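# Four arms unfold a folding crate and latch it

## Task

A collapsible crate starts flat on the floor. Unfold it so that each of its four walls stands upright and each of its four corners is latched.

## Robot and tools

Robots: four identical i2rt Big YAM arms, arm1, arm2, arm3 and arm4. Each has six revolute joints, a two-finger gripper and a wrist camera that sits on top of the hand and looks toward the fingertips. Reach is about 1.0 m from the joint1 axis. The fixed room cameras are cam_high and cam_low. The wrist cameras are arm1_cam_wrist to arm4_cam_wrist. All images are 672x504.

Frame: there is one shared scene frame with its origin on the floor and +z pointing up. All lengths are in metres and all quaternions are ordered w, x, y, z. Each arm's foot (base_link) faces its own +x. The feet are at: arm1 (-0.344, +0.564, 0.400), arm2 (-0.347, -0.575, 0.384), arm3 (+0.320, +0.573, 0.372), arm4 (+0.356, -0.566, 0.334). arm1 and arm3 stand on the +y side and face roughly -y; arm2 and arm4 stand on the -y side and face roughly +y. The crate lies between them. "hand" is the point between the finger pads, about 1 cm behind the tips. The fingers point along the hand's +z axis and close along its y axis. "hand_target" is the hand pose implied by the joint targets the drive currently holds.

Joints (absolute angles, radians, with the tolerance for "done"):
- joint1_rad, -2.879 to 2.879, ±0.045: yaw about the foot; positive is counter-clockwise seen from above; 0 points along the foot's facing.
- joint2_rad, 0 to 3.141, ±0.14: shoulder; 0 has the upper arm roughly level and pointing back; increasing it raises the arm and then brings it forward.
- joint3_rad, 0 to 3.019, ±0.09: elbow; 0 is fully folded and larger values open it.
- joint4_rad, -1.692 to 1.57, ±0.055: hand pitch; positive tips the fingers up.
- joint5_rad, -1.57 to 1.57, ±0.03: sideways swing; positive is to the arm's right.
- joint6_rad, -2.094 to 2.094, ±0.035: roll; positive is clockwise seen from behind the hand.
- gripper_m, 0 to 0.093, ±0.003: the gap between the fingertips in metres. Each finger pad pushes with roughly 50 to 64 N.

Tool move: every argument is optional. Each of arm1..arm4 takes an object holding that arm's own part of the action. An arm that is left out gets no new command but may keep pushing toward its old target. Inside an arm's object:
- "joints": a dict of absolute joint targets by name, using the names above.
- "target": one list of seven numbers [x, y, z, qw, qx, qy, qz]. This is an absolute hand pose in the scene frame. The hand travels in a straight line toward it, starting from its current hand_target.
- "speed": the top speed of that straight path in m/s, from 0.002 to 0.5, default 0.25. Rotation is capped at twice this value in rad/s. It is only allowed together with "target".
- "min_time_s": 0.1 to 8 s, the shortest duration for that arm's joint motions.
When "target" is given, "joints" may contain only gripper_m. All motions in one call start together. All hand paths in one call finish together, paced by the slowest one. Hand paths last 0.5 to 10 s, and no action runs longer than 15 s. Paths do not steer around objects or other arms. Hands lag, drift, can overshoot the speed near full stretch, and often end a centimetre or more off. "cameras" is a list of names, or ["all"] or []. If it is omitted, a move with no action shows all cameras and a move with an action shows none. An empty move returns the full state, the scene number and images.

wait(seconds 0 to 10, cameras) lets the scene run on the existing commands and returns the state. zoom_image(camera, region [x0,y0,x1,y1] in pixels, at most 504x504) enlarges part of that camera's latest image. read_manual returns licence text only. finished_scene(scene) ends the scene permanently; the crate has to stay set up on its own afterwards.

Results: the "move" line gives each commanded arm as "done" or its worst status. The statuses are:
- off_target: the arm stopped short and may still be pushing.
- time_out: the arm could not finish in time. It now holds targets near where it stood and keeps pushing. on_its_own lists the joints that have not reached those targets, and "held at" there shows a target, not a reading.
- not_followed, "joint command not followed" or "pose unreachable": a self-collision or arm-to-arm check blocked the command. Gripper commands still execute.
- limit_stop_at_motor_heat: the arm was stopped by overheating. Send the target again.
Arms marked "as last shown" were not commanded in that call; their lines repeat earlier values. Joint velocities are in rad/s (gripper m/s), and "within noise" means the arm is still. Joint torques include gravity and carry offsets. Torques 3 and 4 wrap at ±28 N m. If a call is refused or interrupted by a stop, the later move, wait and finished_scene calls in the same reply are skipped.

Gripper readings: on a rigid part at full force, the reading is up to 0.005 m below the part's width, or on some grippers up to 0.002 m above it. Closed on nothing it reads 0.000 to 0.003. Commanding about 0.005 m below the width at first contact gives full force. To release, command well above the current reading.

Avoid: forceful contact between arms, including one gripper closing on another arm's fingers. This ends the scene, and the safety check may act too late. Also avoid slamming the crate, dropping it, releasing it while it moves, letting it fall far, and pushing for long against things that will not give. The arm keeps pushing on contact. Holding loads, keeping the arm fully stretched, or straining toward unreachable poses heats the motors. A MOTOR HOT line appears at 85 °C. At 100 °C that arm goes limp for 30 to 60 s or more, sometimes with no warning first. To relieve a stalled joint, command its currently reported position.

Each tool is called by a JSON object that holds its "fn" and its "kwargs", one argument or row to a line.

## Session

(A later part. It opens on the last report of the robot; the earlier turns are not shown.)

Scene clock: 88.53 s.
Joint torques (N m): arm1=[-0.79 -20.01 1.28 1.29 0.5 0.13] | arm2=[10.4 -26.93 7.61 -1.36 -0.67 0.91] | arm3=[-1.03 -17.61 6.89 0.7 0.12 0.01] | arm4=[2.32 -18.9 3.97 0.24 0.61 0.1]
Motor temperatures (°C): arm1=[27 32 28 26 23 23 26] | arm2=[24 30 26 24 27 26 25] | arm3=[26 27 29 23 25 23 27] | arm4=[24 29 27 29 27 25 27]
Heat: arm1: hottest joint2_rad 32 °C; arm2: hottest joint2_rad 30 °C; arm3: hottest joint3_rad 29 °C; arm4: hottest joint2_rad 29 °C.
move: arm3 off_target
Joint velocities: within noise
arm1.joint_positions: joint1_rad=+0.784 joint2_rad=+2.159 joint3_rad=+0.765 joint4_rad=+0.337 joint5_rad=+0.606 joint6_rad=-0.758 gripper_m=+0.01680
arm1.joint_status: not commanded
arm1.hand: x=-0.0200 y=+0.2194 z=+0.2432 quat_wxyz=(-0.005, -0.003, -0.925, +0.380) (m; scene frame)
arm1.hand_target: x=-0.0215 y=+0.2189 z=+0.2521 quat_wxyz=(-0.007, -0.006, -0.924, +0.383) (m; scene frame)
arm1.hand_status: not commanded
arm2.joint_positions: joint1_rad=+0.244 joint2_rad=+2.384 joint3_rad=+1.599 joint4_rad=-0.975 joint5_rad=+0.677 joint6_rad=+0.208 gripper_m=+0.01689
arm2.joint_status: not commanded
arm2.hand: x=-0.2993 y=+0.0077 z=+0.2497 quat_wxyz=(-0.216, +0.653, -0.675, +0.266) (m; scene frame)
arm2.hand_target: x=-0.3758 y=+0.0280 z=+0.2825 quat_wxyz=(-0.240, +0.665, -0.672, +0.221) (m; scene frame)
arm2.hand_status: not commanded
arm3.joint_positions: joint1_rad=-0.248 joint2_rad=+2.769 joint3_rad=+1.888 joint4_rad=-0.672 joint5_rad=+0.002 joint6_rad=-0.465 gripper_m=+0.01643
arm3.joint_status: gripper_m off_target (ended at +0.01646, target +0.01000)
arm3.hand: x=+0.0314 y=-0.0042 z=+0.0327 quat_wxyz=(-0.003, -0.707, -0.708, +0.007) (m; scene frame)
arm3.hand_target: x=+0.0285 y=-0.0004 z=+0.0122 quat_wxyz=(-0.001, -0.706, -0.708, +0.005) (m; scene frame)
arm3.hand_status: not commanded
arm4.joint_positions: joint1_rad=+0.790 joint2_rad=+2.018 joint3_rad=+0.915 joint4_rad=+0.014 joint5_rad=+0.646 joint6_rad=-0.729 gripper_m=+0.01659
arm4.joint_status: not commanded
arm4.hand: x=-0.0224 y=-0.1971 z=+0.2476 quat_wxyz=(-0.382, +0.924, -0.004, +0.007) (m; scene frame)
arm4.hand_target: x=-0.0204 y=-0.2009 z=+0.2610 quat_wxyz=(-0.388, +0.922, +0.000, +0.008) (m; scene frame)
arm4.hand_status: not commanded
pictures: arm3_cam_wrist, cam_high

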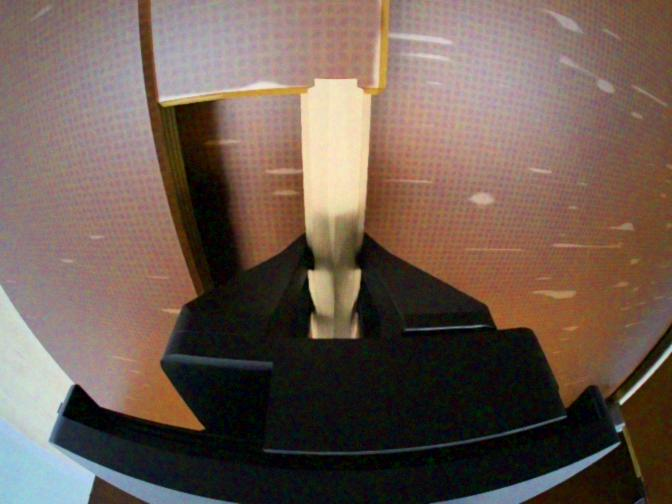

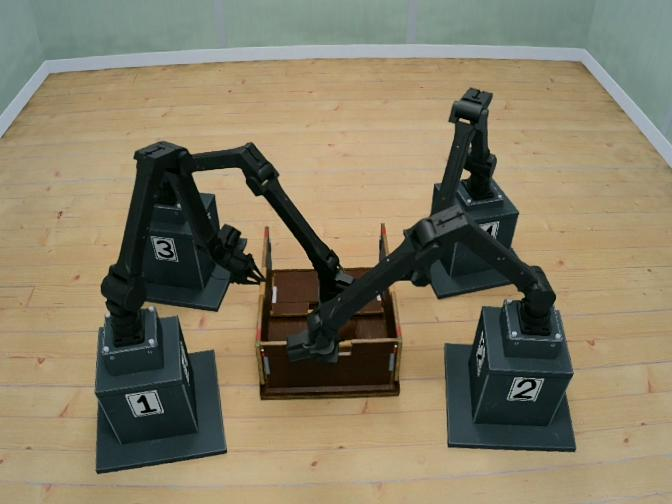

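{"fn": "move", "kwargs": {
  "arm2": {"target": [-0.330, 0.027, 0.272, -0.230, 0.662, -0.674, 0.238], "speed": 0.15},
  "arm3": {"target": [0.041, 0.002, 0.125, -0.0576, 0.7094, 0.7007, -0.0534], "speed": 0.15},
  "cameras": []
}}

{"fn": "move", "kwargs": {
  "arm3": {"target": [0.070, 0.002, 0.19, -0.0957, 0.7055, 0.6968, -0.0888], "speed": 0.15},
  "cameras": ["cam_high"]
}}

{"fn": "move", "kwargs": {
  "arm3": {"target": [0.125, 0.002, 0.24, -0.1462, 0.6973, 0.6887, -0.1357], "speed": 0.15},
  "cameras": []
}}

{"fn": "move", "kwargs": {
  "arm3": {"target": [0.189, 0.002, 0.268, -0.196, 0.6858, 0.6773, -0.1818], "speed": 0.15},
  "cameras": []
}}

{"fn": "move", "kwargs": {
  "arm3": {"target": [0.244, 0.002, 0.276, -0.2326, 0.6748, 0.6665, -0.2158], "speed": 0.15},
  "cameras": ["cam_low", "cam_high"]
}}

{"fn": "move", "kwargs": {
  "arm3": {"target": [0.294, 0.002, 0.278, -0.2326, 0.6748, 0.6665, -0.2158], "speed": 0.15},
  "cameras": ["cam_low", "cam_high", "arm3_cam_wrist", "arm2_cam_wrist"]
}}

Scene clock: 95.67 s.
Joint torques (N m): arm1=[-0.56 -19.9 1.17 1.37 0.52 0.15] | arm2=[3.96 -25.99 6.57 -0.16 -0.29 0.27] | arm3=[-0.21 -24.06 2.89 -1.01 0.2 0.13] | arm4=[2.32 -18.96 3.99 0.23 0.61 0.1]
Motor temperatures (°C): arm1=[27 32 28 26 23 23 26] | arm2=[24 31 27 24 27 26 25] | arm3=[26 27 29 23 25 23 27] | arm4=[24 29 27 29 27 25 28]
Heat: arm1: hottest joint2_rad 32 °C; arm2: hottest joint2_rad 31 °C; arm3: hottest joint3_rad 29 °C; arm4: hottest joint2_rad 29 °C.
move: arm2 off_target; arm3 off_target
Joint velocities: within noise
arm1, arm4: as last shown
arm2.joint_positions: joint1_rad=+0.242 joint2_rad=+2.384 joint3_rad=+1.599 joint4_rad=-0.973 joint5_rad=+0.677 joint6_rad=+0.195 gripper_m=+0.01689
arm2.joint_status: not commanded
arm2.hand: x=-0.2984 y=+0.0080 z=+0.2497 quat_wxyz=(-0.214, +0.656, -0.672, +0.267) (m; scene frame)
arm2.hand_target: x=-0.3297 y=+0.0263 z=+0.2717 quat_wxyz=(-0.230, +0.662, -0.673, +0.237) (m; scene frame)
arm2.hand_status: off_target (0.043 m and 3.9 deg from the pose sent, 0.043 m and 3.8 deg at the start)
arm3.joint_positions: joint1_rad=-0.195 joint2_rad=+2.593 joint3_rad=+1.707 joint4_rad=-0.612 joint5_rad=+0.157 joint6_rad=-0.412 gripper_m=+0.01643
arm3.joint_status: not commanded
arm3.hand: x=+0.0407 y=-0.0021 z=+0.0994 quat_wxyz=(+0.059, -0.706, -0.703, +0.061) (m; scene frame)
arm3.hand_target: x=+0.0416 y=-0.0008 z=+0.1232 quat_wxyz=(+0.060, -0.708, -0.701, +0.058) (m; scene frame)
arm3.hand_status: off_target (0.026 m and 1.0 deg from the pose sent, 0.093 m and 8.7 deg at the start)
pictures: none
No camera images: "cameras" was empty.

Scene clock: 96.77 s.
Joint torques (N m): arm1=[-0.15 -19.66 1.28 1.42 0.48 0.11] | arm2=[3.96 -25.93 6.57 -0.17 -0.29 0.26] | arm3=[-0.56 -24.12 3.3 -1.42 0.38 0.12] | arm4=[2.26 -18.9 3.97 0.23 0.61 0.1]
Motor temperatures (°C): arm1=[27 32 28 26 23 23 26] | arm2=[24 31 27 24 27 26 25] | arm3=[26 27 29 23 25 23 27] | arm4=[24 29 27 29 27 25 28]
Heat: arm1: hottest joint2_rad 32 °C; arm2: hottest joint2_rad 31 °C; arm3: hottest joint3_rad 29 °C; arm4: hottest joint2_rad 29 °C.
move: arm3 off_target
Joint velocities: within noise
arm1, arm2, arm4: as last shown
arm3.joint_positions: joint1_rad=-0.127 joint2_rad=+2.447 joint3_rad=+1.585 joint4_rad=-0.619 joint5_rad=+0.243 joint6_rad=-0.347 gripper_m=+0.01598
arm3.joint_status: not commanded
arm3.hand: x=+0.0706 y=-0.0025 z=+0.1594 quat_wxyz=(+0.089, -0.704, -0.699, +0.091) (m; scene frame)
arm3.hand_target: x=+0.0702 y=-0.0004 z=+0.1890 quat_wxyz=(+0.092, -0.706, -0.697, +0.089) (m; scene frame)
arm3.hand_status: off_target (0.031 m and 0.8 deg from the pose sent, 0.095 m and 5.3 deg at the start)
pictures: cam_high

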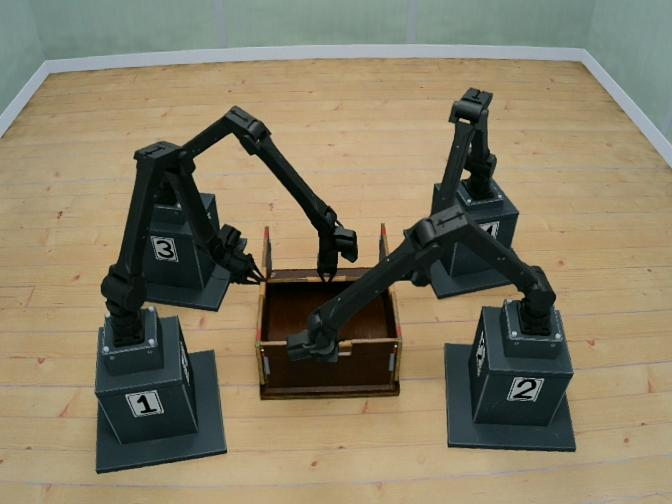

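Scene clock: 97.93 s.
Joint torques (N m): arm1=[-0.62 -19.96 1.22 1.42 0.52 0.13] | arm2=[3.96 -25.93 6.56 -0.17 -0.29 0.27] | arm3=[0.15 -23.59 3.19 -1.92 0.22 0.15] | arm4=[2.32 -18.96 3.99 0.23 0.61 0.1]
Motor temperatures (°C): arm1=[27 32 28 26 23 23 26] | arm2=[24 31 27 24 27 26 25] | arm3=[26 27 29 23 25 23 27] | arm4=[24 29 27 29 27 25 28]
Heat: arm1: hottest joint2_rad 32 °C; arm2: hottest joint2_rad 31 °C; arm3: hottest joint3_rad 29 °C; arm4: hottest joint2_rad 29 °C.
move: arm3 off_target
Joint velocities: within noise
arm1, arm2, arm4: as last shown
arm3.joint_positions: joint1_rad=-0.009 joint2_rad=+2.340 joint3_rad=+1.490 joint4_rad=-0.636 joint5_rad=+0.410 joint6_rad=-0.226 gripper_m=+0.01598
arm3.joint_status: not commanded
arm3.hand: x=+0.1178 y=-0.0017 z=+0.2066 quat_wxyz=(+0.149, -0.698, -0.686, +0.142) (m; scene frame)
arm3.hand_target: x=+0.1228 y=+0.0017 z=+0.2383 quat_wxyz=(+0.149, -0.697, -0.688, +0.138) (m; scene frame)
arm3.hand_status: off_target (0.034 m and 0.9 deg from the pose sent, 0.097 m and 8.4 deg at the start)
pictures: none
No camera images: "cameras" was empty.

Scene clock: 99.20 s.
Joint torques (N m): arm1=[-0.56 -19.96 1.1 1.37 0.48 0.11] | arm2=[3.96 -25.88 6.57 -0.17 -0.29 0.27] | arm3=[0.91 -23.36 3.29 -2.28 0.15 0.19] | arm4=[2.26 -18.96 3.99 0.23 0.61 0.1]
Motor temperatures (°C): arm1=[27 32 28 26 23 23 26] | arm2=[24 31 27 24 27 26 25] | arm3=[26 27 29 23 25 23 27] | arm4=[24 29 27 29 27 25 28]
Heat: arm1: hottest joint2_rad 32 °C; arm2: hottest joint2_rad 31 °C; arm3: hottest joint3_rad 29 °C; arm4: hottest joint2_rad 29 °C.
move: arm3 off_target
Joint velocities: within noise
arm1, arm2, arm4: as last shown
arm1.hand_target: x=-0.0215 y=+0.2190 z=+0.2521 quat_wxyz=(-0.007, -0.006, -0.924, +0.383) (m; scene frame)
arm3.joint_positions: joint1_rad=+0.115 joint2_rad=+2.295 joint3_rad=+1.457 joint4_rad=-0.698 joint5_rad=+0.554 joint6_rad=-0.085 gripper_m=+0.01598
arm3.joint_status: not commanded
arm3.hand: x=+0.1704 y=-0.0009 z=+0.2340 quat_wxyz=(+0.199, -0.689, -0.672, +0.186) (m; scene frame)
arm3.hand_target: x=+0.1821 y=+0.0028 z=+0.2660 quat_wxyz=(+0.198, -0.686, -0.677, +0.181) (m; scene frame)
arm3.hand_status: off_target (0.039 m and 1.0 deg from the pose sent, 0.094 m and 7.2 deg at the start)
pictures: none
No camera images: "cameras" was empty.

Scene clock: 100.33 s.
Joint torques (N m): arm1=[-0.44 -19.72 1.72 1.46 0.29 0.12] | arm2=[3.96 -25.99 6.56 -0.16 -0.29 0.32] | arm3=[3.55 -21.71 4.98 -2.97 0.08 0.5] | arm4=[2.26 -18.78 4.19 0.23 0.53 0.1]
Motor temperatures (°C): arm1=[27 32 28 26 23 23 26] | arm2=[24 31 27 24 27 26 25] | arm3=[26 27 29 23 25 23 27] | arm4=[24 29 27 29 27 25 28]
Heat: arm1: hottest joint2_rad 32 °C; arm2: hottest joint2_rad 31 °C; arm3: hottest joint3_rad 29 °C; arm4: hottest joint2_rad 29 °C.
move: arm3 off_target
Joint velocities: within noise
arm1.joint_positions: joint1_rad=+0.787 joint2_rad=+2.157 joint3_rad=+0.759 joint4_rad=+0.337 joint5_rad=+0.613 joint6_rad=-0.761 gripper_m=+0.01680
arm1.joint_status: not commanded
arm1.hand: x=-0.0222 y=+0.2215 z=+0.2433 quat_wxyz=(-0.001, +0.000, -0.925, +0.381) (m; scene frame)
arm1.hand_target: x=-0.0206 y=+0.2198 z=+0.2523 quat_wxyz=(-0.007, -0.003, -0.924, +0.383) (m; scene frame)
arm1.hand_status: not commanded
arm2.joint_positions: joint1_rad=+0.242 joint2_rad=+2.384 joint3_rad=+1.599 joint4_rad=-0.976 joint5_rad=+0.677 joint6_rad=+0.191 gripper_m=+0.01689
arm2.joint_status: not commanded
arm2.hand: x=-0.2983 y=+0.0074 z=+0.2498 quat_wxyz=(-0.213, +0.658, -0.670, +0.269) (m; scene frame)
arm2.hand_target: x=-0.3298 y=+0.0257 z=+0.2718 quat_wxyz=(-0.229, +0.662, -0.673, +0.238) (m; scene frame)
arm2.hand_status: not commanded
arm3.joint_positions: joint1_rad=+0.212 joint2_rad=+2.295 joint3_rad=+1.457 joint4_rad=-0.777 joint5_rad=+0.658 joint6_rad=+0.039 gripper_m=+0.01598
arm3.joint_status: not commanded
arm3.hand: x=+0.2117 y=+0.0046 z=+0.2446 quat_wxyz=(+0.239, -0.678, -0.660, +0.217) (m; scene frame)
arm3.hand_target: x=+0.2421 y=+0.0013 z=+0.2741 quat_wxyz=(+0.232, -0.674, -0.667, +0.217) (m; scene frame)
arm3.hand_status: off_target (0.045 m and 1.1 deg from the pose sent, 0.085 m and 5.4 deg at the start)
arm4.joint_positions: joint1_rad=+0.787 joint2_rad=+2.016 joint3_rad=+0.912 joint4_rad=+0.014 joint5_rad=+0.649 joint6_rad=-0.736 gripper_m=+0.01659
arm4.joint_status: not commanded
arm4.hand: x=-0.0198 y=-0.1964 z=+0.2478 quat_wxyz=(-0.383, +0.924, -0.002, +0.010) (m; scene frame)
arm4.hand_target: x=-0.0192 y=-0.1997 z=+0.2613 quat_wxyz=(-0.388, +0.922, +0.002, +0.010) (m; scene frame)
arm4.hand_status: not commanded
pictures: cam_high, cam_low

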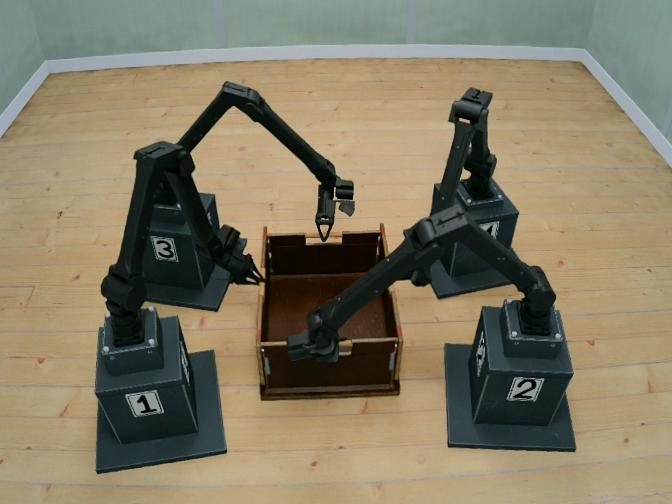

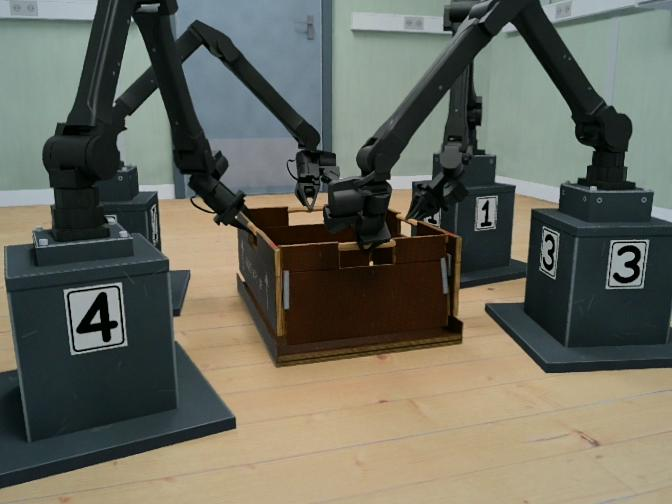

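Scene clock: 101.33 s.
Joint torques (N m): arm1=[-0.44 -19.78 1.66 1.42 0.33 0.13] | arm2=[4.25 -25.99 6.56 -0.18 -0.32 0.34] | arm3=[5.83 -21.89 6.35 -3.55 -0.11 0.76] | arm4=[2.32 -18.73 4.34 0.23 0.48 0.1]
Motor temperatures (°C): arm1=[27 32 28 26 23 23 26] | arm2=[24 31 27 24 27 26 25] | arm3=[26 27 29 23 25 23 27] | arm4=[24 29 27 29 27 25 28]
Heat: arm1: hottest joint2_rad 32 °C; arm2: hottest joint2_rad 31 °C; arm3: hottest joint3_rad 29 °C; arm4: hottest joint2_rad 29 °C.
move: arm3 off_target
Joint velocities: within noise
arm1.joint_positions: joint1_rad=+0.789 joint2_rad=+2.156 joint3_rad=+0.756 joint4_rad=+0.337 joint5_rad=+0.611 joint6_rad=-0.764 gripper_m=+0.01680
arm1.joint_status: not commanded
arm1.hand: x=-0.0225 y=+0.2229 z=+0.2433 quat_wxyz=(-0.001, +0.002, -0.925, +0.380) (m; scene frame)
arm1.hand_target: x=-0.0203 y=+0.2205 z=+0.2522 quat_wxyz=(-0.007, -0.001, -0.924, +0.383) (m; scene frame)
arm1.hand_status: not commanded
arm2.joint_positions: joint1_rad=+0.241 joint2_rad=+2.384 joint3_rad=+1.599 joint4_rad=-0.979 joint5_rad=+0.679 joint6_rad=+0.189 gripper_m=+0.01689
arm2.joint_status: not commanded
arm2.hand: x=-0.2972 y=+0.0067 z=+0.2501 quat_wxyz=(-0.212, +0.658, -0.669, +0.271) (m; scene frame)
arm2.hand_target: x=-0.3301 y=+0.0252 z=+0.2722 quat_wxyz=(-0.229, +0.662, -0.672, +0.239) (m; scene frame)
arm2.hand_status: not commanded
arm3.joint_positions: joint1_rad=+0.275 joint2_rad=+2.297 joint3_rad=+1.466 joint4_rad=-0.845 joint5_rad=+0.655 joint6_rad=+0.121 gripper_m=+0.01598
arm3.joint_status: not commanded
arm3.hand: x=+0.2475 y=+0.0090 z=+0.2468 quat_wxyz=(+0.243, -0.678, -0.660, +0.214) (m; scene frame)
arm3.hand_target: x=+0.2916 y=+0.0026 z=+0.2753 quat_wxyz=(+0.231, -0.674, -0.667, +0.217) (m; scene frame)
arm3.hand_status: off_target (0.056 m and 1.5 deg from the pose sent, 0.089 m and 1.1 deg at the start)
arm4.joint_positions: joint1_rad=+0.781 joint2_rad=+2.015 joint3_rad=+0.911 joint4_rad=+0.014 joint5_rad=+0.651 joint6_rad=-0.739 gripper_m=+0.01659
arm4.joint_status: not commanded
arm4.hand: x=-0.0169 y=-0.1942 z=+0.2483 quat_wxyz=(-0.384, +0.923, -0.004, +0.012) (m; scene frame)
arm4.hand_target: x=-0.0173 y=-0.1974 z=+0.2617 quat_wxyz=(-0.388, +0.922, +0.000, +0.011) (m; scene frame)
arm4.hand_status: not commanded
pictures: arm2_cam_wrist, arm3_cam_wrist, cam_high, cam_low

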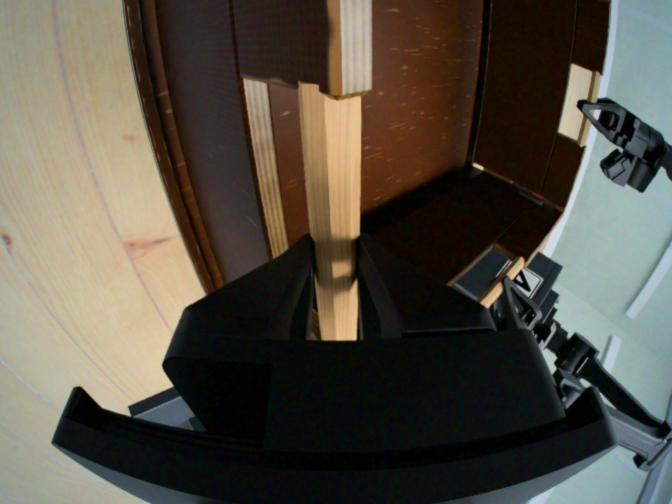

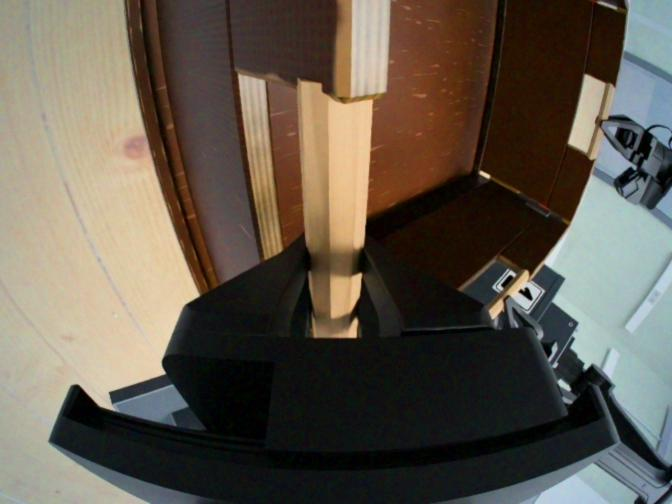

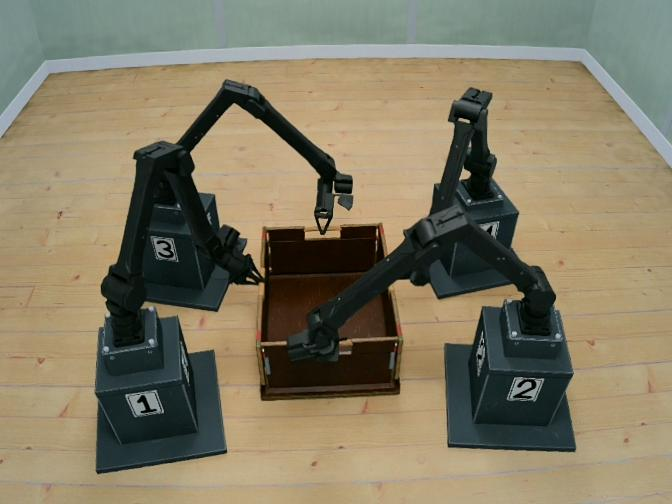

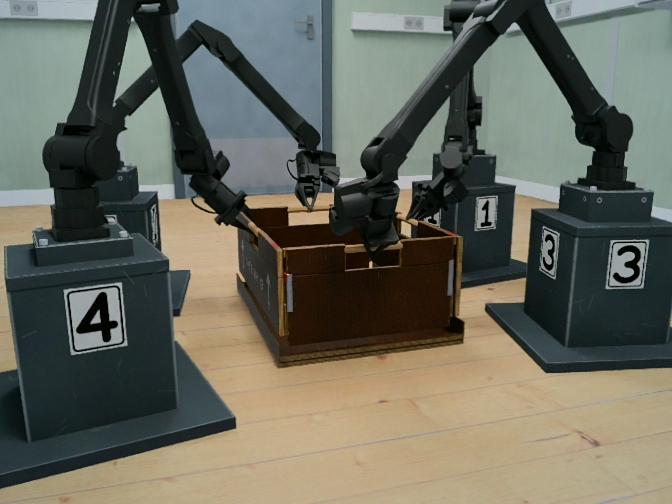

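{"fn": "move", "kwargs": {
  "arm2": {"target": [-0.372, 0.031, 0.282, -0.240, 0.6645, -0.673, 0.226], "speed": 0.12},
  "arm3": {"target": [0.325, 0.0, 0.276, -0.2326, 0.6748, 0.6665, -0.2158], "speed": 0.12},
  "cameras": ["cam_low", "cam_high"]
}}

{"fn": "zoom_image", "kwargs": {
  "camera": "cam_low",
  "region": [220, 180, 480, 375]
}}

{"fn": "zoom_image", "kwargs": {
  "camera": "cam_high",
  "region": [240, 200, 420, 410]
}}

Scene clock: 104.17 s.
Joint torques (N m): arm1=[-0.09 -19.72 1.69 1.32 0.37 0.17] | arm2=[9.64 -26.87 7.23 -0.75 -0.73 0.91] | arm3=[9.29 -20.89 6.74 -3.69 -0.37 1.12] | arm4=[2.32 -18.73 4.33 0.23 0.48 0.1]
Motor temperatures (°C): arm1=[27 32 28 26 23 23 26] | arm2=[24 31 27 24 27 26 25] | arm3=[26 28 29 23 25 23 28] | arm4=[24 29 27 29 27 25 28]
Heat: arm1: hottest joint2_rad 32 °C; arm2: hottest joint2_rad 31 °C; arm3: hottest joint3_rad 29 °C; arm4: hottest joint2_rad 29 °C.
move: arm2 off_target; arm3 off_target
Joint velocities: within noise
arm1, arm4: as last shown
arm2.joint_positions: joint1_rad=+0.241 joint2_rad=+2.384 joint3_rad=+1.599 joint4_rad=-0.979 joint5_rad=+0.677 joint6_rad=+0.195 gripper_m=+0.01689
arm2.joint_status: not commanded
arm2.hand: x=-0.2974 y=+0.0066 z=+0.2499 quat_wxyz=(-0.212, +0.657, -0.672, +0.270) (m; scene frame)
arm2.hand_target: x=-0.3690 y=+0.0283 z=+0.2803 quat_wxyz=(-0.239, +0.665, -0.672, +0.221) (m; scene frame)
arm2.hand_status: off_target (0.085 m and 6.0 deg from the pose sent, 0.085 m and 6.1 deg at the start)
arm3.joint_positions: joint1_rad=+0.275 joint2_rad=+2.308 joint3_rad=+1.487 joint4_rad=-0.882 joint5_rad=+0.654 joint6_rad=+0.141 gripper_m=+0.01598
arm3.joint_status: not commanded
arm3.hand: x=+0.2477 y=+0.0089 z=+0.2469 quat_wxyz=(+0.250, -0.681, -0.656, +0.208) (m; scene frame)
arm3.hand_target: x=+0.3197 y=+0.0020 z=+0.2732 quat_wxyz=(+0.230, -0.673, -0.669, +0.217) (m; scene frame)
arm3.hand_status: off_target (0.083 m and 2.6 deg from the pose sent, 0.083 m and 1.5 deg at the start)
pictures: cam_high, cam_low

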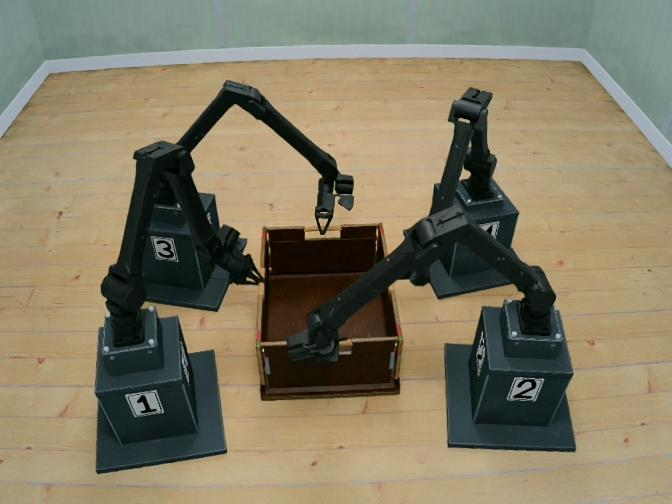

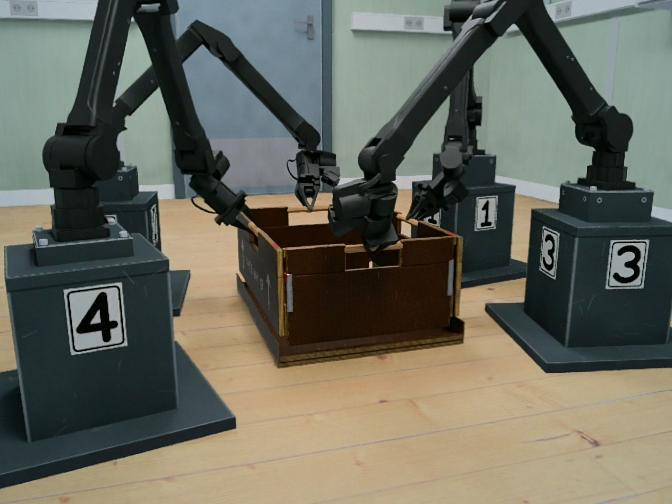

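Scaled by 1.938 from the camera's 672x504 image, which has a finer 960x720 frame.

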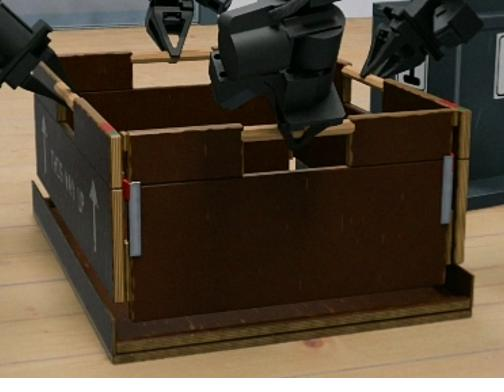

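Scaled by 2.400 from the camera's 672x504 image, which has a finer 960x720 frame.

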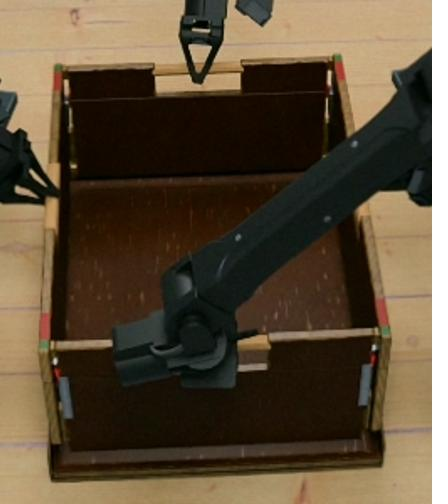

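{"fn": "zoom_image", "kwargs": {
  "camera": "cam_low",
  "region": [265, 225, 345, 345]
}}

{"fn": "zoom_image", "kwargs": {
  "camera": "cam_low",
  "region": [400, 215, 480, 335]
}}

{"fn": "zoom_image", "kwargs": {
  "camera": "cam_high",
  "region": [245, 310, 305, 400]
}}

{"fn": "zoom_image", "kwargs": {
  "camera": "cam_high",
  "region": [360, 310, 420, 400]
}}

Scaled by 4.200 from the camera's 672x504 image, which has a finer 960x720 frame.

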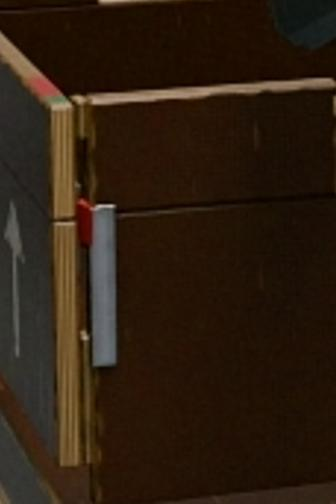

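Scaled by 4.200 from the camera's 672x504 image, which has a finer 960x720 frame.

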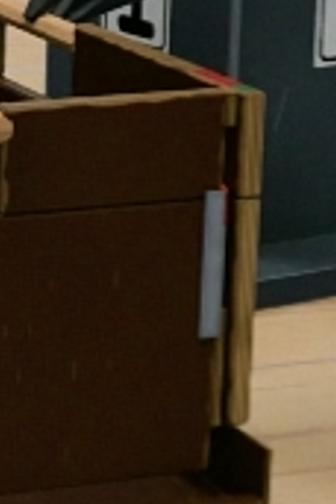

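Scaled by 5.600 from the camera's 672x504 image, which has a finer 960x720 frame.

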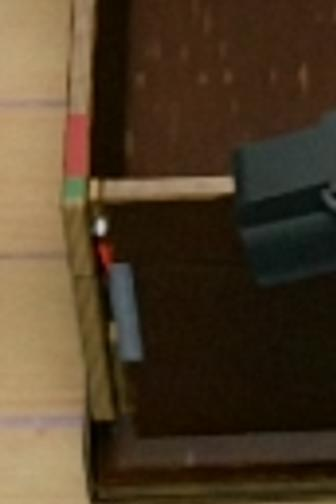

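Scaled by 5.600 from the camera's 672x504 image, which has a finer 960x720 frame.

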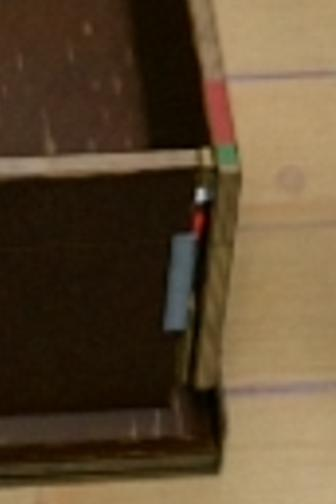

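{"fn": "move", "kwargs": {
  "arm2": {"target": [-0.265, 0.022, 0.262, -0.225, 0.661, -0.674, 0.245], "speed": 0.12},
  "arm3": {"target": [0.215, 0.012, 0.262, -0.238, 0.676, 0.663, -0.217], "speed": 0.12},
  "cameras": ["cam_low", "cam_high"]
}}

{"fn": "zoom_image", "kwargs": {
  "camera": "cam_high",
  "region": [240, 200, 420, 410]
}}

Scene clock: 110.17 s.
Joint torques (N m): arm1=[-0.67 -19.31 1.68 1.36 0.35 0.11] | arm2=[-3.49 -24.7 5.52 1.16 0.38 -0.21] | arm3=[-2.84 -20.89 3.17 0.36 0.76 -0.18] | arm4=[2.32 -18.73 4.33 0.23 0.49 0.1]
Motor temperatures (°C): arm1=[27 32 28 26 23 23 26] | arm2=[24 31 27 24 27 26 25] | arm3=[26 28 29 23 26 24 28] | arm4=[24 29 27 29 27 25 28]
Heat: arm1: hottest joint2_rad 32 °C; arm2: hottest joint2_rad 31 °C; arm3: hottest joint3_rad 29 °C; arm4: hottest joint2_rad 29 °C.
move: arm2 off_target; arm3 off_target
Joint velocities: within noise
arm1, arm4: as last shown
arm2.joint_positions: joint1_rad=+0.231 joint2_rad=+2.366 joint3_rad=+1.562 joint4_rad=-0.918 joint5_rad=+0.668 joint6_rad=+0.125 gripper_m=+0.01689
arm2.joint_status: not commanded
arm2.hand: x=-0.2932 y=+0.0058 z=+0.2483 quat_wxyz=(-0.211, +0.674, -0.659, +0.260) (m; scene frame)
arm2.hand_target: x=-0.2724 y=+0.0197 z=+0.2613 quat_wxyz=(-0.222, +0.662, -0.673, +0.244) (m; scene frame)
arm2.hand_status: off_target (0.035 m and 3.3 deg from the pose sent, 0.038 m and 3.2 deg at the start)
arm3.joint_positions: joint1_rad=+0.264 joint2_rad=+2.282 joint3_rad=+1.440 joint4_rad=-0.794 joint5_rad=+0.641 joint6_rad=+0.079 gripper_m=+0.01598
arm3.joint_status: not commanded
arm3.hand: x=+0.2434 y=+0.0083 z=+0.2465 quat_wxyz=(+0.231, -0.674, -0.668, +0.215) (m; scene frame)
arm3.hand_target: x=+0.2227 y=+0.0112 z=+0.2614 quat_wxyz=(+0.233, -0.677, -0.664, +0.217) (m; scene frame)
arm3.hand_status: off_target (0.033 m and 1.1 deg from the pose sent, 0.036 m and 2.0 deg at the start)
pictures: cam_high, cam_low

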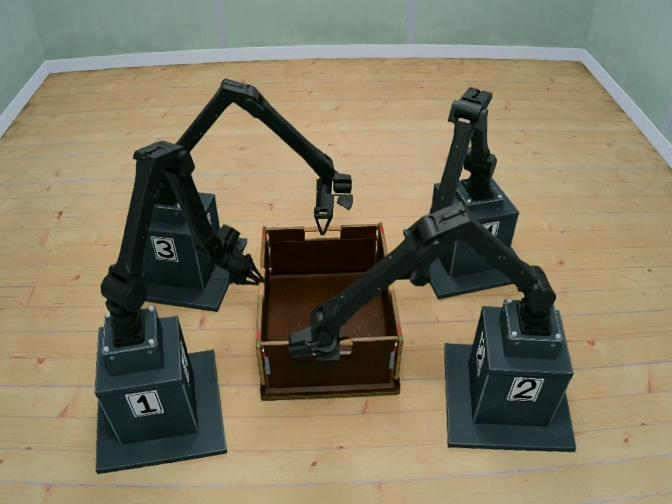

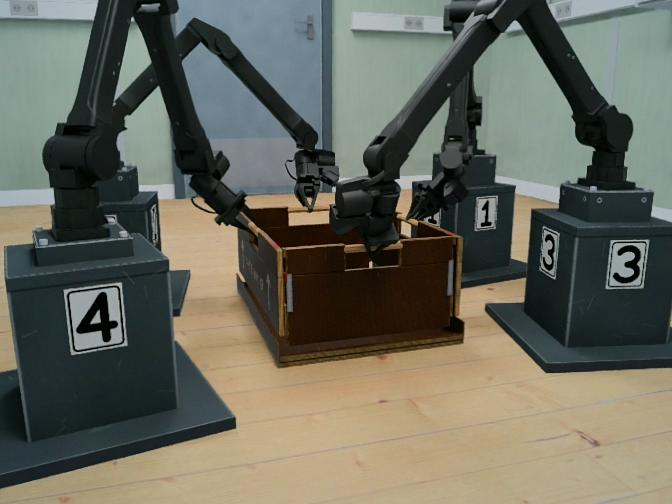

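Scaled by 2.400 from the camera's 672x504 image, which has a finer 960x720 frame.

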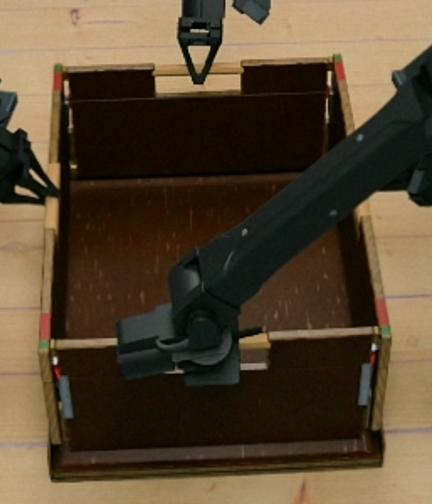

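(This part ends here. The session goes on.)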